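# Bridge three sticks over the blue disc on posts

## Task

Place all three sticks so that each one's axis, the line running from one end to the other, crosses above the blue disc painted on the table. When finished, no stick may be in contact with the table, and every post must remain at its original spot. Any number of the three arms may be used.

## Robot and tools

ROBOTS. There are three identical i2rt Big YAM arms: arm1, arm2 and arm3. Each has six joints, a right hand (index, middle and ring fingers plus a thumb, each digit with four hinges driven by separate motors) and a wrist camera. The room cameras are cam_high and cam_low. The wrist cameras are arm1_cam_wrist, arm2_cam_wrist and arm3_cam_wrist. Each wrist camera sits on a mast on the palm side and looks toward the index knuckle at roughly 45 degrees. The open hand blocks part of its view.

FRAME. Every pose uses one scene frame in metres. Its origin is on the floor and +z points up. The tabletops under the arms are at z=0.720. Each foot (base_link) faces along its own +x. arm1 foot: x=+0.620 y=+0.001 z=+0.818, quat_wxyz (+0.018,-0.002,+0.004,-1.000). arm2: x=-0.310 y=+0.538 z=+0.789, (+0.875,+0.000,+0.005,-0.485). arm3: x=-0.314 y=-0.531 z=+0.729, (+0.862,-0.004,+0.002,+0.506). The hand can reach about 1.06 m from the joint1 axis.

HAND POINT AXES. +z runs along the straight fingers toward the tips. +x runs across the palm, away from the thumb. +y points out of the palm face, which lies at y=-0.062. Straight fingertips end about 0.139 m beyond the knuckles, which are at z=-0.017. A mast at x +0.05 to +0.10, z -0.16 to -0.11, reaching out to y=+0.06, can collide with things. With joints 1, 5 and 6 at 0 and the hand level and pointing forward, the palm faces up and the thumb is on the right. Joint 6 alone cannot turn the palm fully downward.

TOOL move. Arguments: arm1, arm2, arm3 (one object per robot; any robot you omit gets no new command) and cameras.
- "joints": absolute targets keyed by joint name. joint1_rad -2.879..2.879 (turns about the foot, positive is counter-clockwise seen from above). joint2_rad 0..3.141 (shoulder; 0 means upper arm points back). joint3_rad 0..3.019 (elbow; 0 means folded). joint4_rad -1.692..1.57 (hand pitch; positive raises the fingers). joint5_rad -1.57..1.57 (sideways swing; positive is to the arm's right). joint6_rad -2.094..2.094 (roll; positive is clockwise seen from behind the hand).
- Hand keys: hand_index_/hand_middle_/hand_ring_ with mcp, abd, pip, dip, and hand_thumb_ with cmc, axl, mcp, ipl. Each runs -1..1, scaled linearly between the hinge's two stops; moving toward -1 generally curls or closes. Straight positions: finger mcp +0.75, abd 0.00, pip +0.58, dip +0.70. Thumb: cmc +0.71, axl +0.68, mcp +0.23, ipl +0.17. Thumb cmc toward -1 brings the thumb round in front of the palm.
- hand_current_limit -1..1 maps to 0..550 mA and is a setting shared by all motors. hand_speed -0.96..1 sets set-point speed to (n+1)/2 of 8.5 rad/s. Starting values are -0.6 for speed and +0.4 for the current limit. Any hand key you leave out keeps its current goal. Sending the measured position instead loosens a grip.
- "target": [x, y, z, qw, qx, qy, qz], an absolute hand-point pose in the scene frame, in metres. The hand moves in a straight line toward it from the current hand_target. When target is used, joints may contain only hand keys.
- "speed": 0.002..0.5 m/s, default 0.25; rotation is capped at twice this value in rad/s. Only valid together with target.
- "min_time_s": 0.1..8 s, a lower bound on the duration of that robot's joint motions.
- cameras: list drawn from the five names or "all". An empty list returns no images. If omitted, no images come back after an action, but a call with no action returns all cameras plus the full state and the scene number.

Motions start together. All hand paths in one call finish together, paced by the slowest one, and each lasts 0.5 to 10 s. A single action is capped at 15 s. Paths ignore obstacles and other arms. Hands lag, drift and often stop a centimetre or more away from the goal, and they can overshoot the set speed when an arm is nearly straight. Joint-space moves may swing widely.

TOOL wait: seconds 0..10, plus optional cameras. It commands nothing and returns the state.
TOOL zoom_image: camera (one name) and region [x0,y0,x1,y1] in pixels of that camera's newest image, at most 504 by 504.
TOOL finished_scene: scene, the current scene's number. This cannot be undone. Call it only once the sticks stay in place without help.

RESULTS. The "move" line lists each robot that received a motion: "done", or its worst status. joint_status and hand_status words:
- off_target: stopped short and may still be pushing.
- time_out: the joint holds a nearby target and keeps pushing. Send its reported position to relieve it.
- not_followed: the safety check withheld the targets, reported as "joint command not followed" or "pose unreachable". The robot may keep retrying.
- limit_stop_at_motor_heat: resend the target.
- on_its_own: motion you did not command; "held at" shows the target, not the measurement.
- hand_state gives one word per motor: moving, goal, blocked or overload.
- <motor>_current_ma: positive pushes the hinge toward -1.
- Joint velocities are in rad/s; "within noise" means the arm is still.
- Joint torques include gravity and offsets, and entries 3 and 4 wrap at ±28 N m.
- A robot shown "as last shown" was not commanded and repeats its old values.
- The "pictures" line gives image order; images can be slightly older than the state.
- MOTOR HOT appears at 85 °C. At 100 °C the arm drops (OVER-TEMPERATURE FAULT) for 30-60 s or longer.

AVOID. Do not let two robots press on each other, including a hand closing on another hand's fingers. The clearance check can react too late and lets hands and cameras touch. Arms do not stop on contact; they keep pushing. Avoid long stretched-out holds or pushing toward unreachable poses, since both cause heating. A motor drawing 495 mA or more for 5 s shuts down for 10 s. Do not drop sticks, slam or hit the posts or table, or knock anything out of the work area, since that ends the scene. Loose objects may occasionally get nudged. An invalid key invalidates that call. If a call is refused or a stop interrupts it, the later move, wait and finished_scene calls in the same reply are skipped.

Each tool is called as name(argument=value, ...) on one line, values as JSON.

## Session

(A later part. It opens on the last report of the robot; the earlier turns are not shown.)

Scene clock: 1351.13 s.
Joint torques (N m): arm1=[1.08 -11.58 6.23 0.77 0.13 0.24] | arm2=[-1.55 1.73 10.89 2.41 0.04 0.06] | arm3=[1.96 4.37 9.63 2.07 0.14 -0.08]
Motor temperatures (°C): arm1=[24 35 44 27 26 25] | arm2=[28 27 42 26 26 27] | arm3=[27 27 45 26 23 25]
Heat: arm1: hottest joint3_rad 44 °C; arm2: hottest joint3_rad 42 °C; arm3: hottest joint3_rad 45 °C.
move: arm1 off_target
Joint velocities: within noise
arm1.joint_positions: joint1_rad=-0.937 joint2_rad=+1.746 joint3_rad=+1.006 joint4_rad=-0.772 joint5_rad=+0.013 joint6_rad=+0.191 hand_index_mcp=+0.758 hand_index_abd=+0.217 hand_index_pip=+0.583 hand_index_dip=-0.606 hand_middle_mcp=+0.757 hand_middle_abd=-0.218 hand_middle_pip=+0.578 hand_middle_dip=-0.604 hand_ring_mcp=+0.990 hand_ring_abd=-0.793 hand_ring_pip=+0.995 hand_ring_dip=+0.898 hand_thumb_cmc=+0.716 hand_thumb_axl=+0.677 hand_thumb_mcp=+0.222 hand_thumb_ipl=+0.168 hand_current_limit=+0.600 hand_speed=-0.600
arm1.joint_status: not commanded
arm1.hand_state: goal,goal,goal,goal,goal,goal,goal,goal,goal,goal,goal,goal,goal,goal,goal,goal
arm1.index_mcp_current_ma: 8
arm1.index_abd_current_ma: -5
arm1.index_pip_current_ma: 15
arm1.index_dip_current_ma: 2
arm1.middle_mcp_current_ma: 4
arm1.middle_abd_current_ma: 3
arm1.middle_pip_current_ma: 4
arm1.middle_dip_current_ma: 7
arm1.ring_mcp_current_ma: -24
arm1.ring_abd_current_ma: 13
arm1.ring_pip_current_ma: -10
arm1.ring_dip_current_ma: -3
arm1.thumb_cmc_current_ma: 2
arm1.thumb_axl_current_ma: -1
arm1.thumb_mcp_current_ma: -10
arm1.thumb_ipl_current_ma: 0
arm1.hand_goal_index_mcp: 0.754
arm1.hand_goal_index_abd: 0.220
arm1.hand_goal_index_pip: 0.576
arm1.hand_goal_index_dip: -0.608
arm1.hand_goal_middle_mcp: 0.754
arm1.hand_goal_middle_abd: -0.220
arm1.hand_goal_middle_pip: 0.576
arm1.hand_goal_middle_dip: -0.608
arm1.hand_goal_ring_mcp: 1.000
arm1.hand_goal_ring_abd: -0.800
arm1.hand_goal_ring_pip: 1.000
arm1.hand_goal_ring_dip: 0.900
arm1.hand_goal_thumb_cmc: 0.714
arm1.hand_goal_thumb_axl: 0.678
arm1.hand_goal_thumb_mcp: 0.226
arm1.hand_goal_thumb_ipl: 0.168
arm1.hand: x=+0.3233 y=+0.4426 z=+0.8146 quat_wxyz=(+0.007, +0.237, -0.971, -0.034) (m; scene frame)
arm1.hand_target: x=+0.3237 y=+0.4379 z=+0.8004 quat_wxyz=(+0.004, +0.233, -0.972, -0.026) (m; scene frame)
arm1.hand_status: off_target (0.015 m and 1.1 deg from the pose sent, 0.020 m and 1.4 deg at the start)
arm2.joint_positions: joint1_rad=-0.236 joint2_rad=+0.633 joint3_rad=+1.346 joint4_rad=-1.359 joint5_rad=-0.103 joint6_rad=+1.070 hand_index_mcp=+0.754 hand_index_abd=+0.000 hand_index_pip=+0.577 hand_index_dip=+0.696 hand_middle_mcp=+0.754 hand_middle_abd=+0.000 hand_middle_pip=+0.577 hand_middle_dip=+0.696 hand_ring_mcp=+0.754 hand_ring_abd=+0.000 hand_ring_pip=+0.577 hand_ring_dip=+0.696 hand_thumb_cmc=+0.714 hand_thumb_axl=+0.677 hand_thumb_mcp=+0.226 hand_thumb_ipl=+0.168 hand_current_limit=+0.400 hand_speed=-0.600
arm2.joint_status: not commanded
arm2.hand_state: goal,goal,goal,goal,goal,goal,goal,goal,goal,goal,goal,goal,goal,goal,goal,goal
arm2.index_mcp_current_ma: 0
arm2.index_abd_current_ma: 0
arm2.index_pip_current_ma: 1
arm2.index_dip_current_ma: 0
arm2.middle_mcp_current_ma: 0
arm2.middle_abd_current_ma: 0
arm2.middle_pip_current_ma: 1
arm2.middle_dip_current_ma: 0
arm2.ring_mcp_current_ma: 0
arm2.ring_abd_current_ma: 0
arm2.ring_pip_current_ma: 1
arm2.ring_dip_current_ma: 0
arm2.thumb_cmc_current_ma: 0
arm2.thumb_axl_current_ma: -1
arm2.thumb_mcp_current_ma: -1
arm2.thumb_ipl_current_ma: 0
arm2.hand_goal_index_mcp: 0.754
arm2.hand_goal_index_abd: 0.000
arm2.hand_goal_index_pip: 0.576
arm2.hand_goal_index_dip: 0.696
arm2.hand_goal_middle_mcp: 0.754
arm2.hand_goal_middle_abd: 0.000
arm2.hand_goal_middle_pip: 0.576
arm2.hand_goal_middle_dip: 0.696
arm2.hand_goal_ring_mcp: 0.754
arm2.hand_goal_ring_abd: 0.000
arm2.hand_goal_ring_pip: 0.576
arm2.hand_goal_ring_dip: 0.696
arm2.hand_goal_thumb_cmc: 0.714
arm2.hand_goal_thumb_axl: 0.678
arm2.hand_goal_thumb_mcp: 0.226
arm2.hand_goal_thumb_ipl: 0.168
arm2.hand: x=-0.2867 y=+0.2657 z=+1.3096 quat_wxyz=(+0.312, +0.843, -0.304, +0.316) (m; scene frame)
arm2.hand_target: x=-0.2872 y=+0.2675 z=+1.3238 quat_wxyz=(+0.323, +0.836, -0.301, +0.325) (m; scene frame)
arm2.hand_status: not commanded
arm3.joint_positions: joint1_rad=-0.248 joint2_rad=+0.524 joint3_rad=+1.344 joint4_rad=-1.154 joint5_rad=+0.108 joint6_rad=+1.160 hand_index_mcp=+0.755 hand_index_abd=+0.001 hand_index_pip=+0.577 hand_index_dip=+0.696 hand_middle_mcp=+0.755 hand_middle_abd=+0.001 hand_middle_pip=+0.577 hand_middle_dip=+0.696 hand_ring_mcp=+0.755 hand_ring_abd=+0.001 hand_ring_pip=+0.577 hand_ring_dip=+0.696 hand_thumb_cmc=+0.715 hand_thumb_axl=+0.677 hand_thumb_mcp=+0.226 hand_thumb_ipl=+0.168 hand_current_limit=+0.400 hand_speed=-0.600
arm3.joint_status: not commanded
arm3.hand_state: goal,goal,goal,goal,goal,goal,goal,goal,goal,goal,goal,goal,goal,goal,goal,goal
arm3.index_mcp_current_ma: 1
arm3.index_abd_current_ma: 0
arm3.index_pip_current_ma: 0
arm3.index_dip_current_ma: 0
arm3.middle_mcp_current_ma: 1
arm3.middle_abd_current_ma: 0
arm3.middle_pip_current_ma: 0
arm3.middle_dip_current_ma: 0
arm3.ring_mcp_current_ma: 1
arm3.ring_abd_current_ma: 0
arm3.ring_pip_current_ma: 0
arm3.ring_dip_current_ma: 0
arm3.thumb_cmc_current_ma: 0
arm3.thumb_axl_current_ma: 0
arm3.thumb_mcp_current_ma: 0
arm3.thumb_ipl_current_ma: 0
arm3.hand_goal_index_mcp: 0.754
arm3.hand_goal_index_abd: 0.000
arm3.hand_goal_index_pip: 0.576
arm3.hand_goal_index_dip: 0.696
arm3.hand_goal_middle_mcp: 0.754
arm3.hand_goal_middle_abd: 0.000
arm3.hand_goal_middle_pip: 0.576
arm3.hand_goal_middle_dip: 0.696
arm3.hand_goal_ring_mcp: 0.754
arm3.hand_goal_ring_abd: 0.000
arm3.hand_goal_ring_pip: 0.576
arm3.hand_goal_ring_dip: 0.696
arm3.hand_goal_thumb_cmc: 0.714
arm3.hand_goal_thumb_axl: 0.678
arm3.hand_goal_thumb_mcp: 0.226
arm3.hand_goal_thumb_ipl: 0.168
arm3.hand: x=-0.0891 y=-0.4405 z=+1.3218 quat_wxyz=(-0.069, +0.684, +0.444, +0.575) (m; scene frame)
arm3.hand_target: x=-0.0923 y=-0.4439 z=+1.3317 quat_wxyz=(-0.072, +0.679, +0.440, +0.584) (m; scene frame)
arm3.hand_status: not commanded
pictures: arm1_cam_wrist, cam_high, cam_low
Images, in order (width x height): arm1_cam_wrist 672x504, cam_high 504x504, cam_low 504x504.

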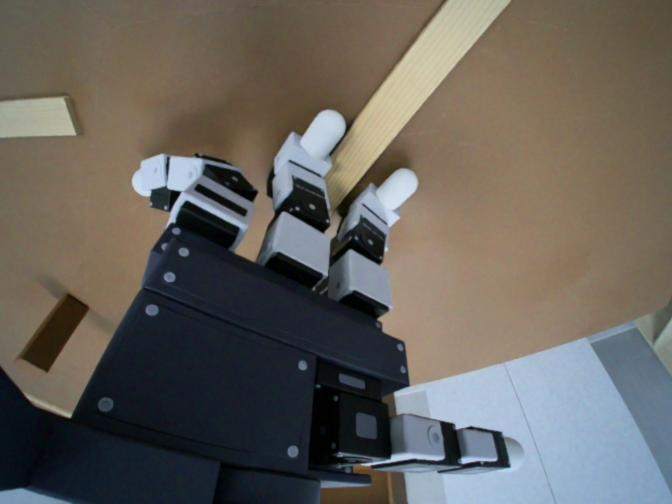

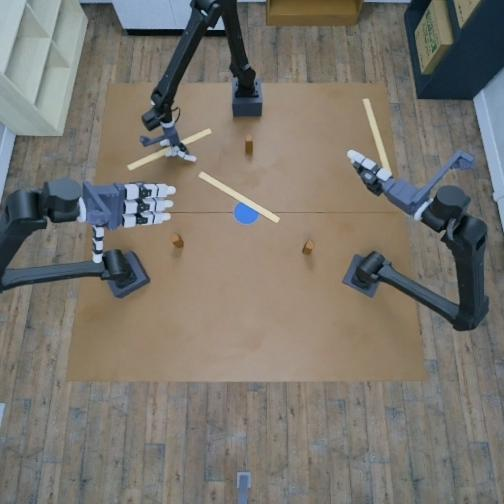

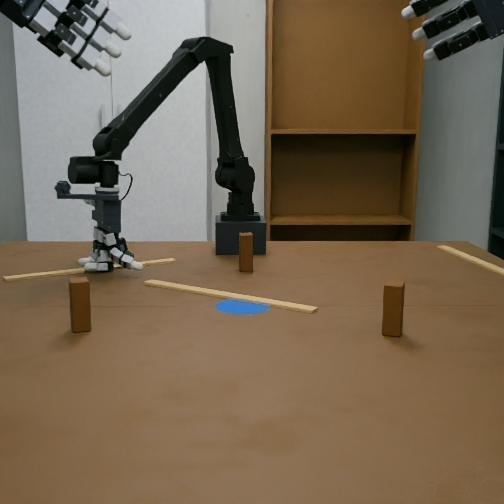

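move(arm1={"target": [0.323, 0.438, 0.792, -0.0061, -0.2317, 0.9725, 0.0255], "speed": 0.08, "joints": {"hand_current_limit": 0.7}})

move(arm1={"joints": {"hand_index_abd": -0.1, "hand_middle_abd": 0.1}})

move(arm1={"target": [0.318, 0.455, 0.90, -0.0061, -0.2317, 0.9725, 0.0255], "speed": 0.08}, cameras=["cam_low", "cam_high", "arm1_cam_wrist"])

zoom_image(camera="cam_low", region=[0, 180, 200, 300])

Scene clock: 1358.80 s.
Joint torques (N m): arm1=[1.2 -10.7 5.71 1.28 -0.02 0.23] | arm2=[-1.38 1.67 10.89 2.45 0.05 0.07] | arm3=[1.79 3.37 9.57 1.98 0.09 -0.09]
Motor temperatures (°C): arm1=[24 35 43 27 26 25] | arm2=[28 27 42 26 26 27] | arm3=[27 27 45 26 23 25]
Heat: arm1: hottest joint3_rad 43 °C; arm2: hottest joint3_rad 42 °C; arm3: hottest joint3_rad 45 °C.
move: arm1 off_target
Joint velocities: within noise
arm1.joint_positions: joint1_rad=-0.937 joint2_rad=+1.748 joint3_rad=+1.006 joint4_rad=-0.762 joint5_rad=+0.016 joint6_rad=+0.207 hand_index_mcp=+0.770 hand_index_abd=+0.218 hand_index_pip=+0.589 hand_index_dip=-0.606 hand_middle_mcp=+0.766 hand_middle_abd=-0.218 hand_middle_pip=+0.584 hand_middle_dip=-0.604 hand_ring_mcp=+0.990 hand_ring_abd=-0.793 hand_ring_pip=+0.995 hand_ring_dip=+0.898 hand_thumb_cmc=+0.716 hand_thumb_axl=+0.677 hand_thumb_mcp=+0.222 hand_thumb_ipl=+0.168 hand_current_limit=+0.700 hand_speed=-0.600
arm1.joint_status: all done
arm1.hand_state: goal,goal,goal,goal,goal,goal,goal,goal,goal,goal,goal,goal,goal,goal,goal,goal
arm1.index_mcp_current_ma: 44
arm1.index_abd_current_ma: -3
arm1.index_pip_current_ma: 29
arm1.index_dip_current_ma: 2
arm1.middle_mcp_current_ma: 28
arm1.middle_abd_current_ma: 3
arm1.middle_pip_current_ma: 18
arm1.middle_dip_current_ma: 7
arm1.ring_mcp_current_ma: -24
arm1.ring_abd_current_ma: 13
arm1.ring_pip_current_ma: -10
arm1.ring_dip_current_ma: -3
arm1.thumb_cmc_current_ma: 2
arm1.thumb_axl_current_ma: -1
arm1.thumb_mcp_current_ma: -10
arm1.thumb_ipl_current_ma: 0
arm1.hand_goal_index_mcp: 0.754
arm1.hand_goal_index_abd: 0.220
arm1.hand_goal_index_pip: 0.576
arm1.hand_goal_index_dip: -0.608
arm1.hand_goal_middle_mcp: 0.754
arm1.hand_goal_middle_abd: -0.220
arm1.hand_goal_middle_pip: 0.576
arm1.hand_goal_middle_dip: -0.608
arm1.hand_goal_ring_mcp: 1.000
arm1.hand_goal_ring_abd: -0.800
arm1.hand_goal_ring_pip: 1.000
arm1.hand_goal_ring_dip: 0.900
arm1.hand_goal_thumb_cmc: 0.714
arm1.hand_goal_thumb_axl: 0.678
arm1.hand_goal_thumb_mcp: 0.226
arm1.hand_goal_thumb_ipl: 0.168
arm1.hand: x=+0.3235 y=+0.4451 z=+0.8150 quat_wxyz=(+0.008, +0.229, -0.973, -0.039) (m; scene frame)
arm1.hand_target: x=+0.3250 y=+0.4380 z=+0.7929 quat_wxyz=(+0.005, +0.226, -0.974, -0.026) (m; scene frame)
arm1.hand_status: off_target (0.024 m and 1.6 deg from the pose sent, 0.023 m and 1.1 deg at the start)
arm2, arm3: as last shown
pictures: none

Scene clock: 1359.33 s.
Joint torques (N m): arm1=[1.14 -10.81 5.74 0.94 -0.01 0.22] | arm2=[-1.32 1.73 10.89 2.4 0.05 0.06] | arm3=[1.73 3.6 9.58 2.02 0.12 -0.08]
Motor temperatures (°C): arm1=[24 35 43 27 26 25] | arm2=[28 27 42 26 26 27] | arm3=[27 27 45 26 23 25]
Heat: arm1: hottest joint3_rad 43 °C; arm2: hottest joint3_rad 42 °C; arm3: hottest joint3_rad 45 °C.
move: arm1 off_target
Joint velocities: within noise
arm1.joint_positions: joint1_rad=-0.937 joint2_rad=+1.748 joint3_rad=+1.006 joint4_rad=-0.754 joint5_rad=+0.014 joint6_rad=+0.197 hand_index_mcp=+0.775 hand_index_abd=+0.117 hand_index_pip=+0.590 hand_index_dip=-0.606 hand_middle_mcp=+0.761 hand_middle_abd=-0.118 hand_middle_pip=+0.587 hand_middle_dip=-0.605 hand_ring_mcp=+0.990 hand_ring_abd=-0.793 hand_ring_pip=+0.995 hand_ring_dip=+0.898 hand_thumb_cmc=+0.715 hand_thumb_axl=+0.677 hand_thumb_mcp=+0.222 hand_thumb_ipl=+0.168 hand_current_limit=+0.700 hand_speed=-0.600
arm1.joint_status: hand_index_abd off_target (ended at +0.117, target -0.100); hand_middle_abd off_target (ended at -0.118, target +0.100)
arm1.hand_state: blocked,blocked,goal,goal,goal,blocked,goal,goal,goal,goal,goal,goal,goal,goal,goal,goal
arm1.index_mcp_current_ma: 58
arm1.index_abd_current_ma: 468
arm1.index_pip_current_ma: 34
arm1.index_dip_current_ma: 2
arm1.middle_mcp_current_ma: 16
arm1.middle_abd_current_ma: -467
arm1.middle_pip_current_ma: 23
arm1.middle_dip_current_ma: 5
arm1.ring_mcp_current_ma: -23
arm1.ring_abd_current_ma: 12
arm1.ring_pip_current_ma: -10
arm1.ring_dip_current_ma: -3
arm1.thumb_cmc_current_ma: 2
arm1.thumb_axl_current_ma: -1
arm1.thumb_mcp_current_ma: -10
arm1.thumb_ipl_current_ma: 0
arm1.hand_goal_index_mcp: 0.754
arm1.hand_goal_index_abd: -0.100
arm1.hand_goal_index_pip: 0.576
arm1.hand_goal_index_dip: -0.608
arm1.hand_goal_middle_mcp: 0.754
arm1.hand_goal_middle_abd: 0.100
arm1.hand_goal_middle_pip: 0.576
arm1.hand_goal_middle_dip: -0.608
arm1.hand_goal_ring_mcp: 1.000
arm1.hand_goal_ring_abd: -0.800
arm1.hand_goal_ring_pip: 1.000
arm1.hand_goal_ring_dip: 0.900
arm1.hand_goal_thumb_cmc: 0.714
arm1.hand_goal_thumb_axl: 0.678
arm1.hand_goal_thumb_mcp: 0.226
arm1.hand_goal_thumb_ipl: 0.168
arm1.hand: x=+0.3214 y=+0.4461 z=+0.8153 quat_wxyz=(+0.010, +0.233, -0.971, -0.042) (m; scene frame)
arm1.hand_target: x=+0.3239 y=+0.4377 z=+0.7930 quat_wxyz=(+0.005, +0.231, -0.973, -0.026) (m; scene frame)
arm1.hand_status: not commanded
arm2, arm3: as last shown
pictures: none

Scene clock: 1361.40 s.
Joint torques (N m): arm1=[-0.15 -13.45 11.52 -0.53 0.03 0.09] | arm2=[-1.44 1.67 10.91 2.43 0.04 0.06] | arm3=[1.32 3.02 9.42 1.85 0.13 -0.09]
Motor temperatures (°C): arm1=[24 35 43 27 26 25] | arm2=[28 27 42 26 26 27] | arm3=[27 27 45 26 23 25]
Heat: arm1: hottest joint3_rad 43 °C; arm2: hottest joint3_rad 42 °C; arm3: hottest joint3_rad 45 °C.
move: arm1 off_target
Joint velocities: within noise
arm1.joint_positions: joint1_rad=-0.937 joint2_rad=+1.652 joint3_rad=+1.099 joint4_rad=-1.022 joint5_rad=+0.005 joint6_rad=+0.194 hand_index_mcp=+0.760 hand_index_abd=+0.117 hand_index_pip=+0.579 hand_index_dip=-0.608 hand_middle_mcp=+0.747 hand_middle_abd=-0.118 hand_middle_pip=+0.573 hand_middle_dip=-0.608 hand_ring_mcp=+0.990 hand_ring_abd=-0.793 hand_ring_pip=+0.995 hand_ring_dip=+0.898 hand_thumb_cmc=+0.715 hand_thumb_axl=+0.677 hand_thumb_mcp=+0.222 hand_thumb_ipl=+0.168 hand_current_limit=+0.700 hand_speed=-0.600
arm1.joint_status: not commanded
arm1.hand_state: goal,blocked,goal,goal,goal,blocked,goal,goal,goal,goal,goal,goal,goal,goal,goal,goal
arm1.index_mcp_current_ma: 11
arm1.index_abd_current_ma: 468
arm1.index_pip_current_ma: 4
arm1.index_dip_current_ma: 0
arm1.middle_mcp_current_ma: -17
arm1.middle_abd_current_ma: -467
arm1.middle_pip_current_ma: -5
arm1.middle_dip_current_ma: 0
arm1.ring_mcp_current_ma: -22
arm1.ring_abd_current_ma: 12
arm1.ring_pip_current_ma: -10
arm1.ring_dip_current_ma: -3
arm1.thumb_cmc_current_ma: 2
arm1.thumb_axl_current_ma: -1
arm1.thumb_mcp_current_ma: -10
arm1.thumb_ipl_current_ma: 0
arm1.hand_goal_index_mcp: 0.754
arm1.hand_goal_index_abd: -0.100
arm1.hand_goal_index_pip: 0.576
arm1.hand_goal_index_dip: -0.608
arm1.hand_goal_middle_mcp: 0.754
arm1.hand_goal_middle_abd: 0.100
arm1.hand_goal_middle_pip: 0.576
arm1.hand_goal_middle_dip: -0.608
arm1.hand_goal_ring_mcp: 1.000
arm1.hand_goal_ring_abd: -0.800
arm1.hand_goal_ring_pip: 1.000
arm1.hand_goal_ring_dip: 0.900
arm1.hand_goal_thumb_cmc: 0.714
arm1.hand_goal_thumb_axl: 0.678
arm1.hand_goal_thumb_mcp: 0.226
arm1.hand_goal_thumb_ipl: 0.168
arm1.hand: x=+0.3272 y=+0.4356 z=+0.8765 quat_wxyz=(-0.002, +0.235, -0.972, -0.003) (m; scene frame)
arm1.hand_target: x=+0.3178 y=+0.4535 z=+0.9003 quat_wxyz=(+0.008, +0.233, -0.972, -0.025) (m; scene frame)
arm1.hand_status: off_target (0.032 m and 2.7 deg from the pose sent, 0.085 m and 1.9 deg at the start)
arm2, arm3: as last shown
pictures: arm1_cam_wrist, cam_high, cam_low
Images, in order (width x height): arm1_cam_wrist 672x504, cam_high 504x504, cam_low 504x504.

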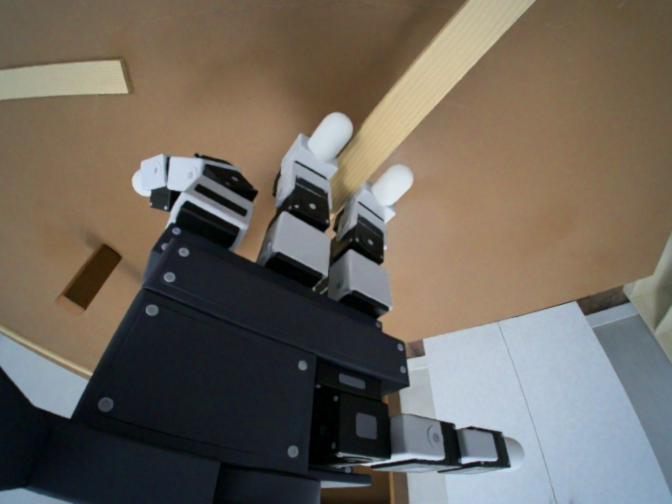

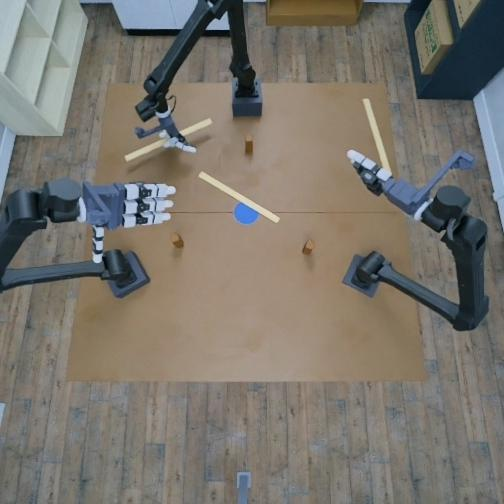

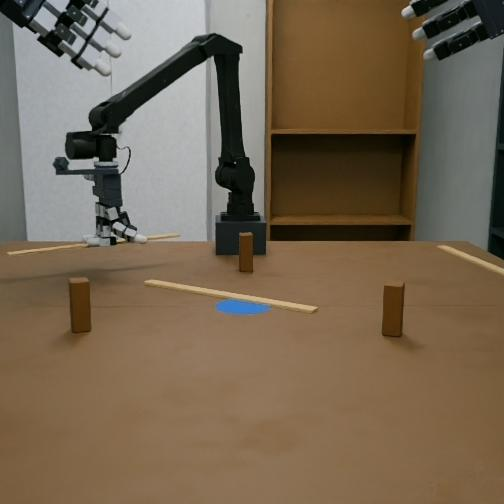

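Scaled by 2.520 from the camera's 504x504 image, which has a finer 720x720 frame.

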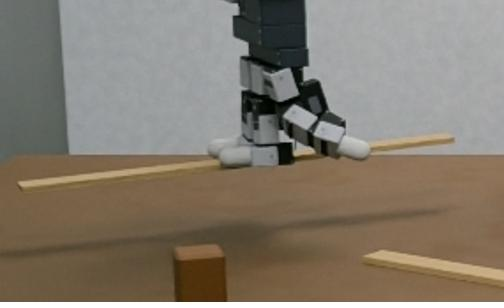

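move(arm2={"target": [0.03, 0.01, 1.0, 0.0251, 0.9588, -0.2831, -0.0074], "speed": 0.25, "joints": {"hand_index_abd": 0.22, "hand_middle_abd": -0.22, "hand_index_dip": -0.609, "hand_middle_dip": -0.609, "hand_ring_mcp": 1.0, "hand_ring_pip": 1.0, "hand_ring_dip": 0.9, "hand_ring_abd": -0.8}}, cameras=["cam_low", "cam_high", "arm2_cam_wrist"])

Scene clock: 1386.80 s.
Joint torques (N m): arm1=[-0.21 -13.45 11.44 -0.53 0.04 0.08] | arm2=[-1.08 -18.32 13.93 -0.01 0.06 0.22] | arm3=[1.32 4.19 9.59 1.95 0.14 -0.1]
Motor temperatures (°C): arm1=[24 36 50 27 26 25] | arm2=[28 27 42 26 26 27] | arm3=[27 27 45 26 23 25]
Heat: arm1: hottest joint3_rad 50 °C; arm2: hottest joint3_rad 42 °C; arm3: hottest joint3_rad 45 °C.
move: arm2 off_target
Joint velocities: within noise
arm1, arm3: as last shown
arm2.joint_positions: joint1_rad=+0.164 joint2_rad=+1.956 joint3_rad=+1.919 joint4_rad=-1.549 joint5_rad=+0.049 joint6_rad=+1.277 hand_index_mcp=+0.755 hand_index_abd=+0.220 hand_index_pip=+0.577 hand_index_dip=-0.604 hand_middle_mcp=+0.755 hand_middle_abd=-0.216 hand_middle_pip=+0.577 hand_middle_dip=-0.605 hand_ring_mcp=+0.998 hand_ring_abd=-0.791 hand_ring_pip=+0.998 hand_ring_dip=+0.897 hand_thumb_cmc=+0.715 hand_thumb_axl=+0.677 hand_thumb_mcp=+0.224 hand_thumb_ipl=+0.168 hand_current_limit=+0.400 hand_speed=-0.600
arm2.joint_status: all done
arm2.hand_state: goal,goal,goal,goal,goal,goal,goal,goal,goal,goal,goal,goal,goal,goal,goal,goal
arm2.index_mcp_current_ma: 2
arm2.index_abd_current_ma: 0
arm2.index_pip_current_ma: 1
arm2.index_dip_current_ma: 7
arm2.middle_mcp_current_ma: 2
arm2.middle_abd_current_ma: 6
arm2.middle_pip_current_ma: 1
arm2.middle_dip_current_ma: 6
arm2.ring_mcp_current_ma: -4
arm2.ring_abd_current_ma: 17
arm2.ring_pip_current_ma: -4
arm2.ring_dip_current_ma: -4
arm2.thumb_cmc_current_ma: 1
arm2.thumb_axl_current_ma: -1
arm2.thumb_mcp_current_ma: -5
arm2.thumb_ipl_current_ma: 0
arm2.hand_goal_index_mcp: 0.754
arm2.hand_goal_index_abd: 0.220
arm2.hand_goal_index_pip: 0.576
arm2.hand_goal_index_dip: -0.608
arm2.hand_goal_middle_mcp: 0.754
arm2.hand_goal_middle_abd: -0.220
arm2.hand_goal_middle_pip: 0.576
arm2.hand_goal_middle_dip: -0.608
arm2.hand_goal_ring_mcp: 1.000
arm2.hand_goal_ring_abd: -0.800
arm2.hand_goal_ring_pip: 1.000
arm2.hand_goal_ring_dip: 0.900
arm2.hand_goal_thumb_cmc: 0.714
arm2.hand_goal_thumb_axl: 0.678
arm2.hand_goal_thumb_mcp: 0.226
arm2.hand_goal_thumb_ipl: 0.168
arm2.hand: x=+0.0205 y=+0.0172 z=+0.9824 quat_wxyz=(+0.015, +0.961, -0.274, -0.025) (m; scene frame)
arm2.hand_target: x=+0.0308 y=+0.0109 z=+1.0013 quat_wxyz=(+0.025, +0.961, -0.276, -0.007) (m; scene frame)
arm2.hand_status: off_target (0.021 m and 2.5 deg from the pose sent, 0.511 m and 51.8 deg at the start)
pictures: arm2_cam_wrist, cam_high, cam_low
Images, in order (width x height): arm2_cam_wrist 672x504, cam_high 504x504, cam_low 504x504.

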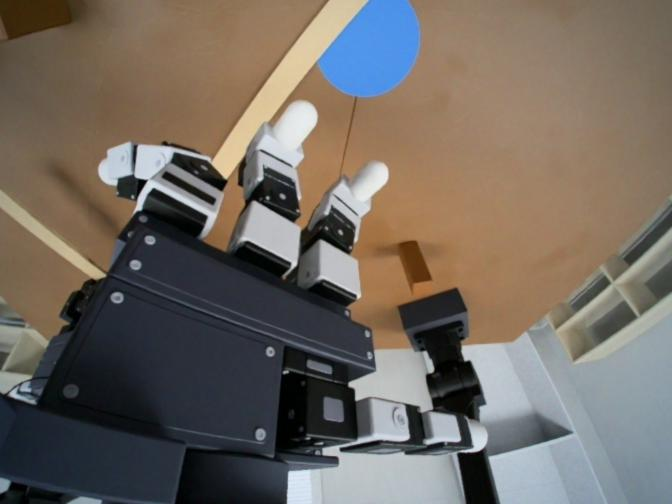

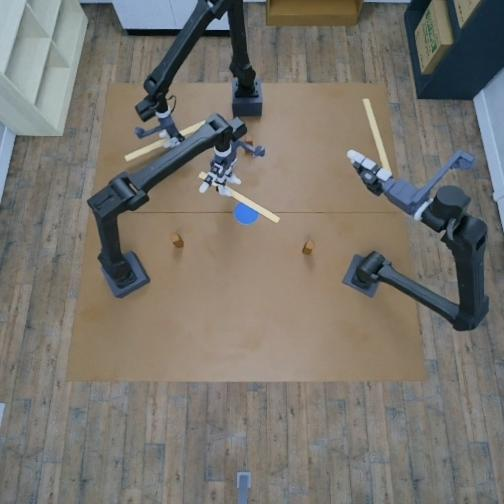

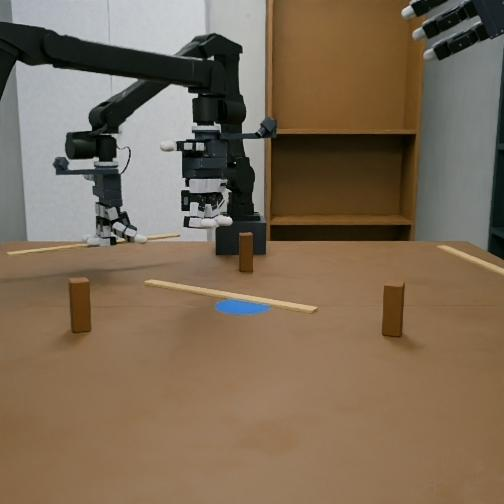

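zoom_image(camera="cam_high", region=[170, 110, 310, 250])

Scaled by 3.600 from the camera's 504x504 image, which has a finer 720x720 frame.

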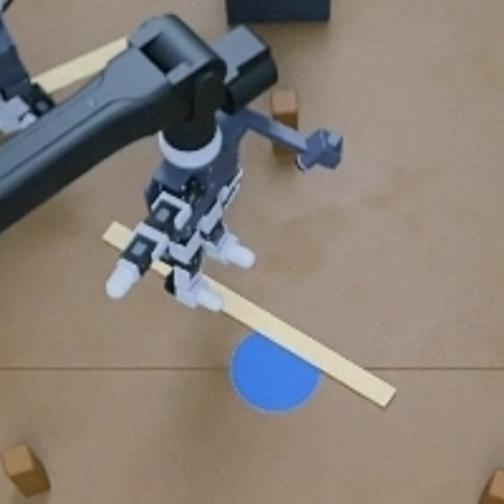

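move(arm2={"target": [0.058, -0.01, 0.88, 0.0308, 0.9586, -0.2836, 0.0118], "speed": 0.2}, cameras=["cam_low", "cam_high", "arm2_cam_wrist"])

zoom_image(camera="cam_high", region=[170, 110, 310, 250])

Scene clock: 1417.13 s.
Joint torques (N m): arm1=[-0.21 -13.39 11.48 -0.53 0.04 0.08] | arm2=[-1.03 -20.48 9.21 1.01 0.06 0.23] | arm3=[1.61 3.43 9.55 2.09 0.11 -0.08]
Motor temperatures (°C): arm1=[24 36 53 27 26 25] | arm2=[28 28 45 26 26 27] | arm3=[27 27 45 26 23 25]
Heat: arm1: hottest joint3_rad 53 °C; arm2: hottest joint3_rad 45 °C; arm3: hottest joint3_rad 45 °C.
move: arm2 done
Joint velocities: within noise
arm1, arm3: as last shown
arm2.joint_positions: joint1_rad=+0.170 joint2_rad=+2.083 joint3_rad=+1.846 joint4_rad=-1.293 joint5_rad=+0.040 joint6_rad=+1.309 hand_index_mcp=+0.755 hand_index_abd=+0.220 hand_index_pip=+0.577 hand_index_dip=-0.604 hand_middle_mcp=+0.755 hand_middle_abd=-0.216 hand_middle_pip=+0.577 hand_middle_dip=-0.605 hand_ring_mcp=+0.998 hand_ring_abd=-0.791 hand_ring_pip=+0.998 hand_ring_dip=+0.897 hand_thumb_cmc=+0.715 hand_thumb_axl=+0.677 hand_thumb_mcp=+0.224 hand_thumb_ipl=+0.168 hand_current_limit=+0.400 hand_speed=-0.600
arm2.joint_status: not commanded
arm2.hand_state: goal,goal,goal,goal,goal,goal,goal,goal,goal,goal,goal,goal,goal,goal,goal,goal
arm2.index_mcp_current_ma: 2
arm2.index_abd_current_ma: 0
arm2.index_pip_current_ma: 1
arm2.index_dip_current_ma: 7
arm2.middle_mcp_current_ma: 2
arm2.middle_abd_current_ma: 6
arm2.middle_pip_current_ma: 1
arm2.middle_dip_current_ma: 6
arm2.ring_mcp_current_ma: -4
arm2.ring_abd_current_ma: 16
arm2.ring_pip_current_ma: -4
arm2.ring_dip_current_ma: -4
arm2.thumb_cmc_current_ma: 1
arm2.thumb_axl_current_ma: -1
arm2.thumb_mcp_current_ma: -6
arm2.thumb_ipl_current_ma: 0
arm2.hand_goal_index_mcp: 0.754
arm2.hand_goal_index_abd: 0.220
arm2.hand_goal_index_pip: 0.576
arm2.hand_goal_index_dip: -0.608
arm2.hand_goal_middle_mcp: 0.754
arm2.hand_goal_middle_abd: -0.220
arm2.hand_goal_middle_pip: 0.576
arm2.hand_goal_middle_dip: -0.608
arm2.hand_goal_ring_mcp: 1.000
arm2.hand_goal_ring_abd: -0.800
arm2.hand_goal_ring_pip: 1.000
arm2.hand_goal_ring_dip: 0.900
arm2.hand_goal_thumb_cmc: 0.714
arm2.hand_goal_thumb_axl: 0.678
arm2.hand_goal_thumb_mcp: 0.226
arm2.hand_goal_thumb_ipl: 0.168
arm2.hand: x=+0.0503 y=-0.0091 z=+0.8766 quat_wxyz=(+0.026, +0.958, -0.287, +0.001) (m; scene frame)
arm2.hand_target: x=+0.0573 y=-0.0093 z=+0.8801 quat_wxyz=(+0.031, +0.957, -0.288, +0.012) (m; scene frame)
arm2.hand_status: done (0.008 m and 1.3 deg from the pose sent, 0.112 m and 4.7 deg at the start)
pictures: arm2_cam_wrist, cam_high, cam_low
Images, in order (width x height): arm2_cam_wrist 672x504, cam_high 504x504, cam_low 504x504.

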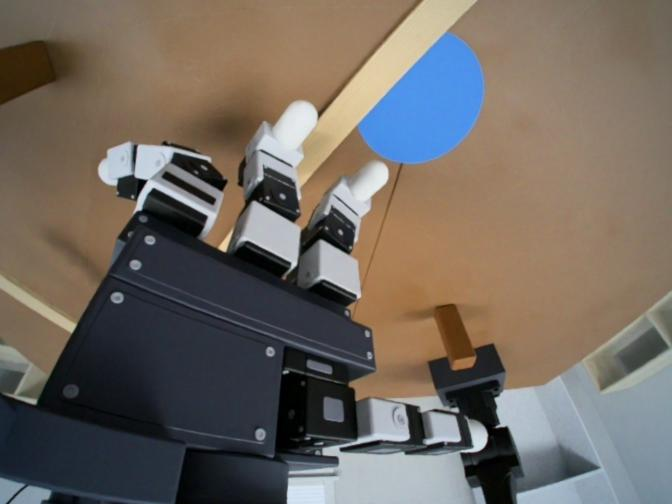

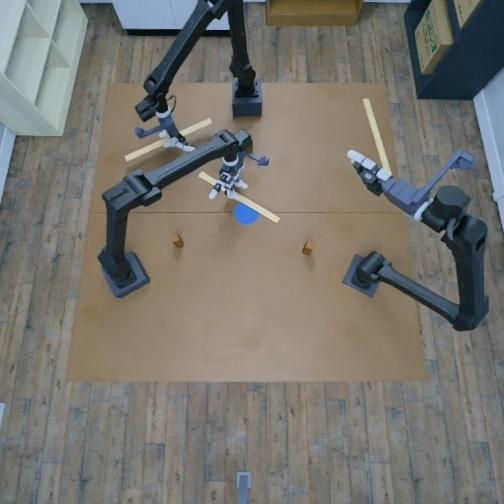

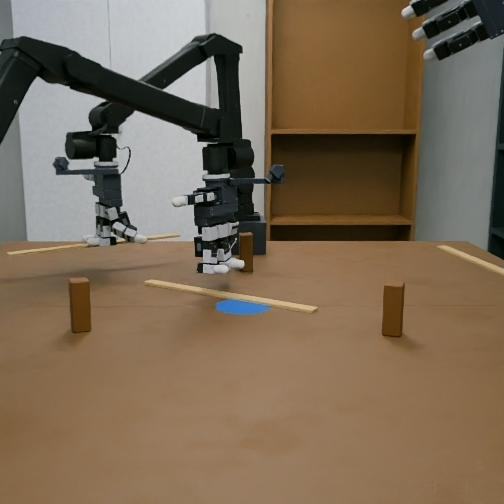

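Scaled by 3.600 from the camera's 504x504 image, which has a finer 720x720 frame.

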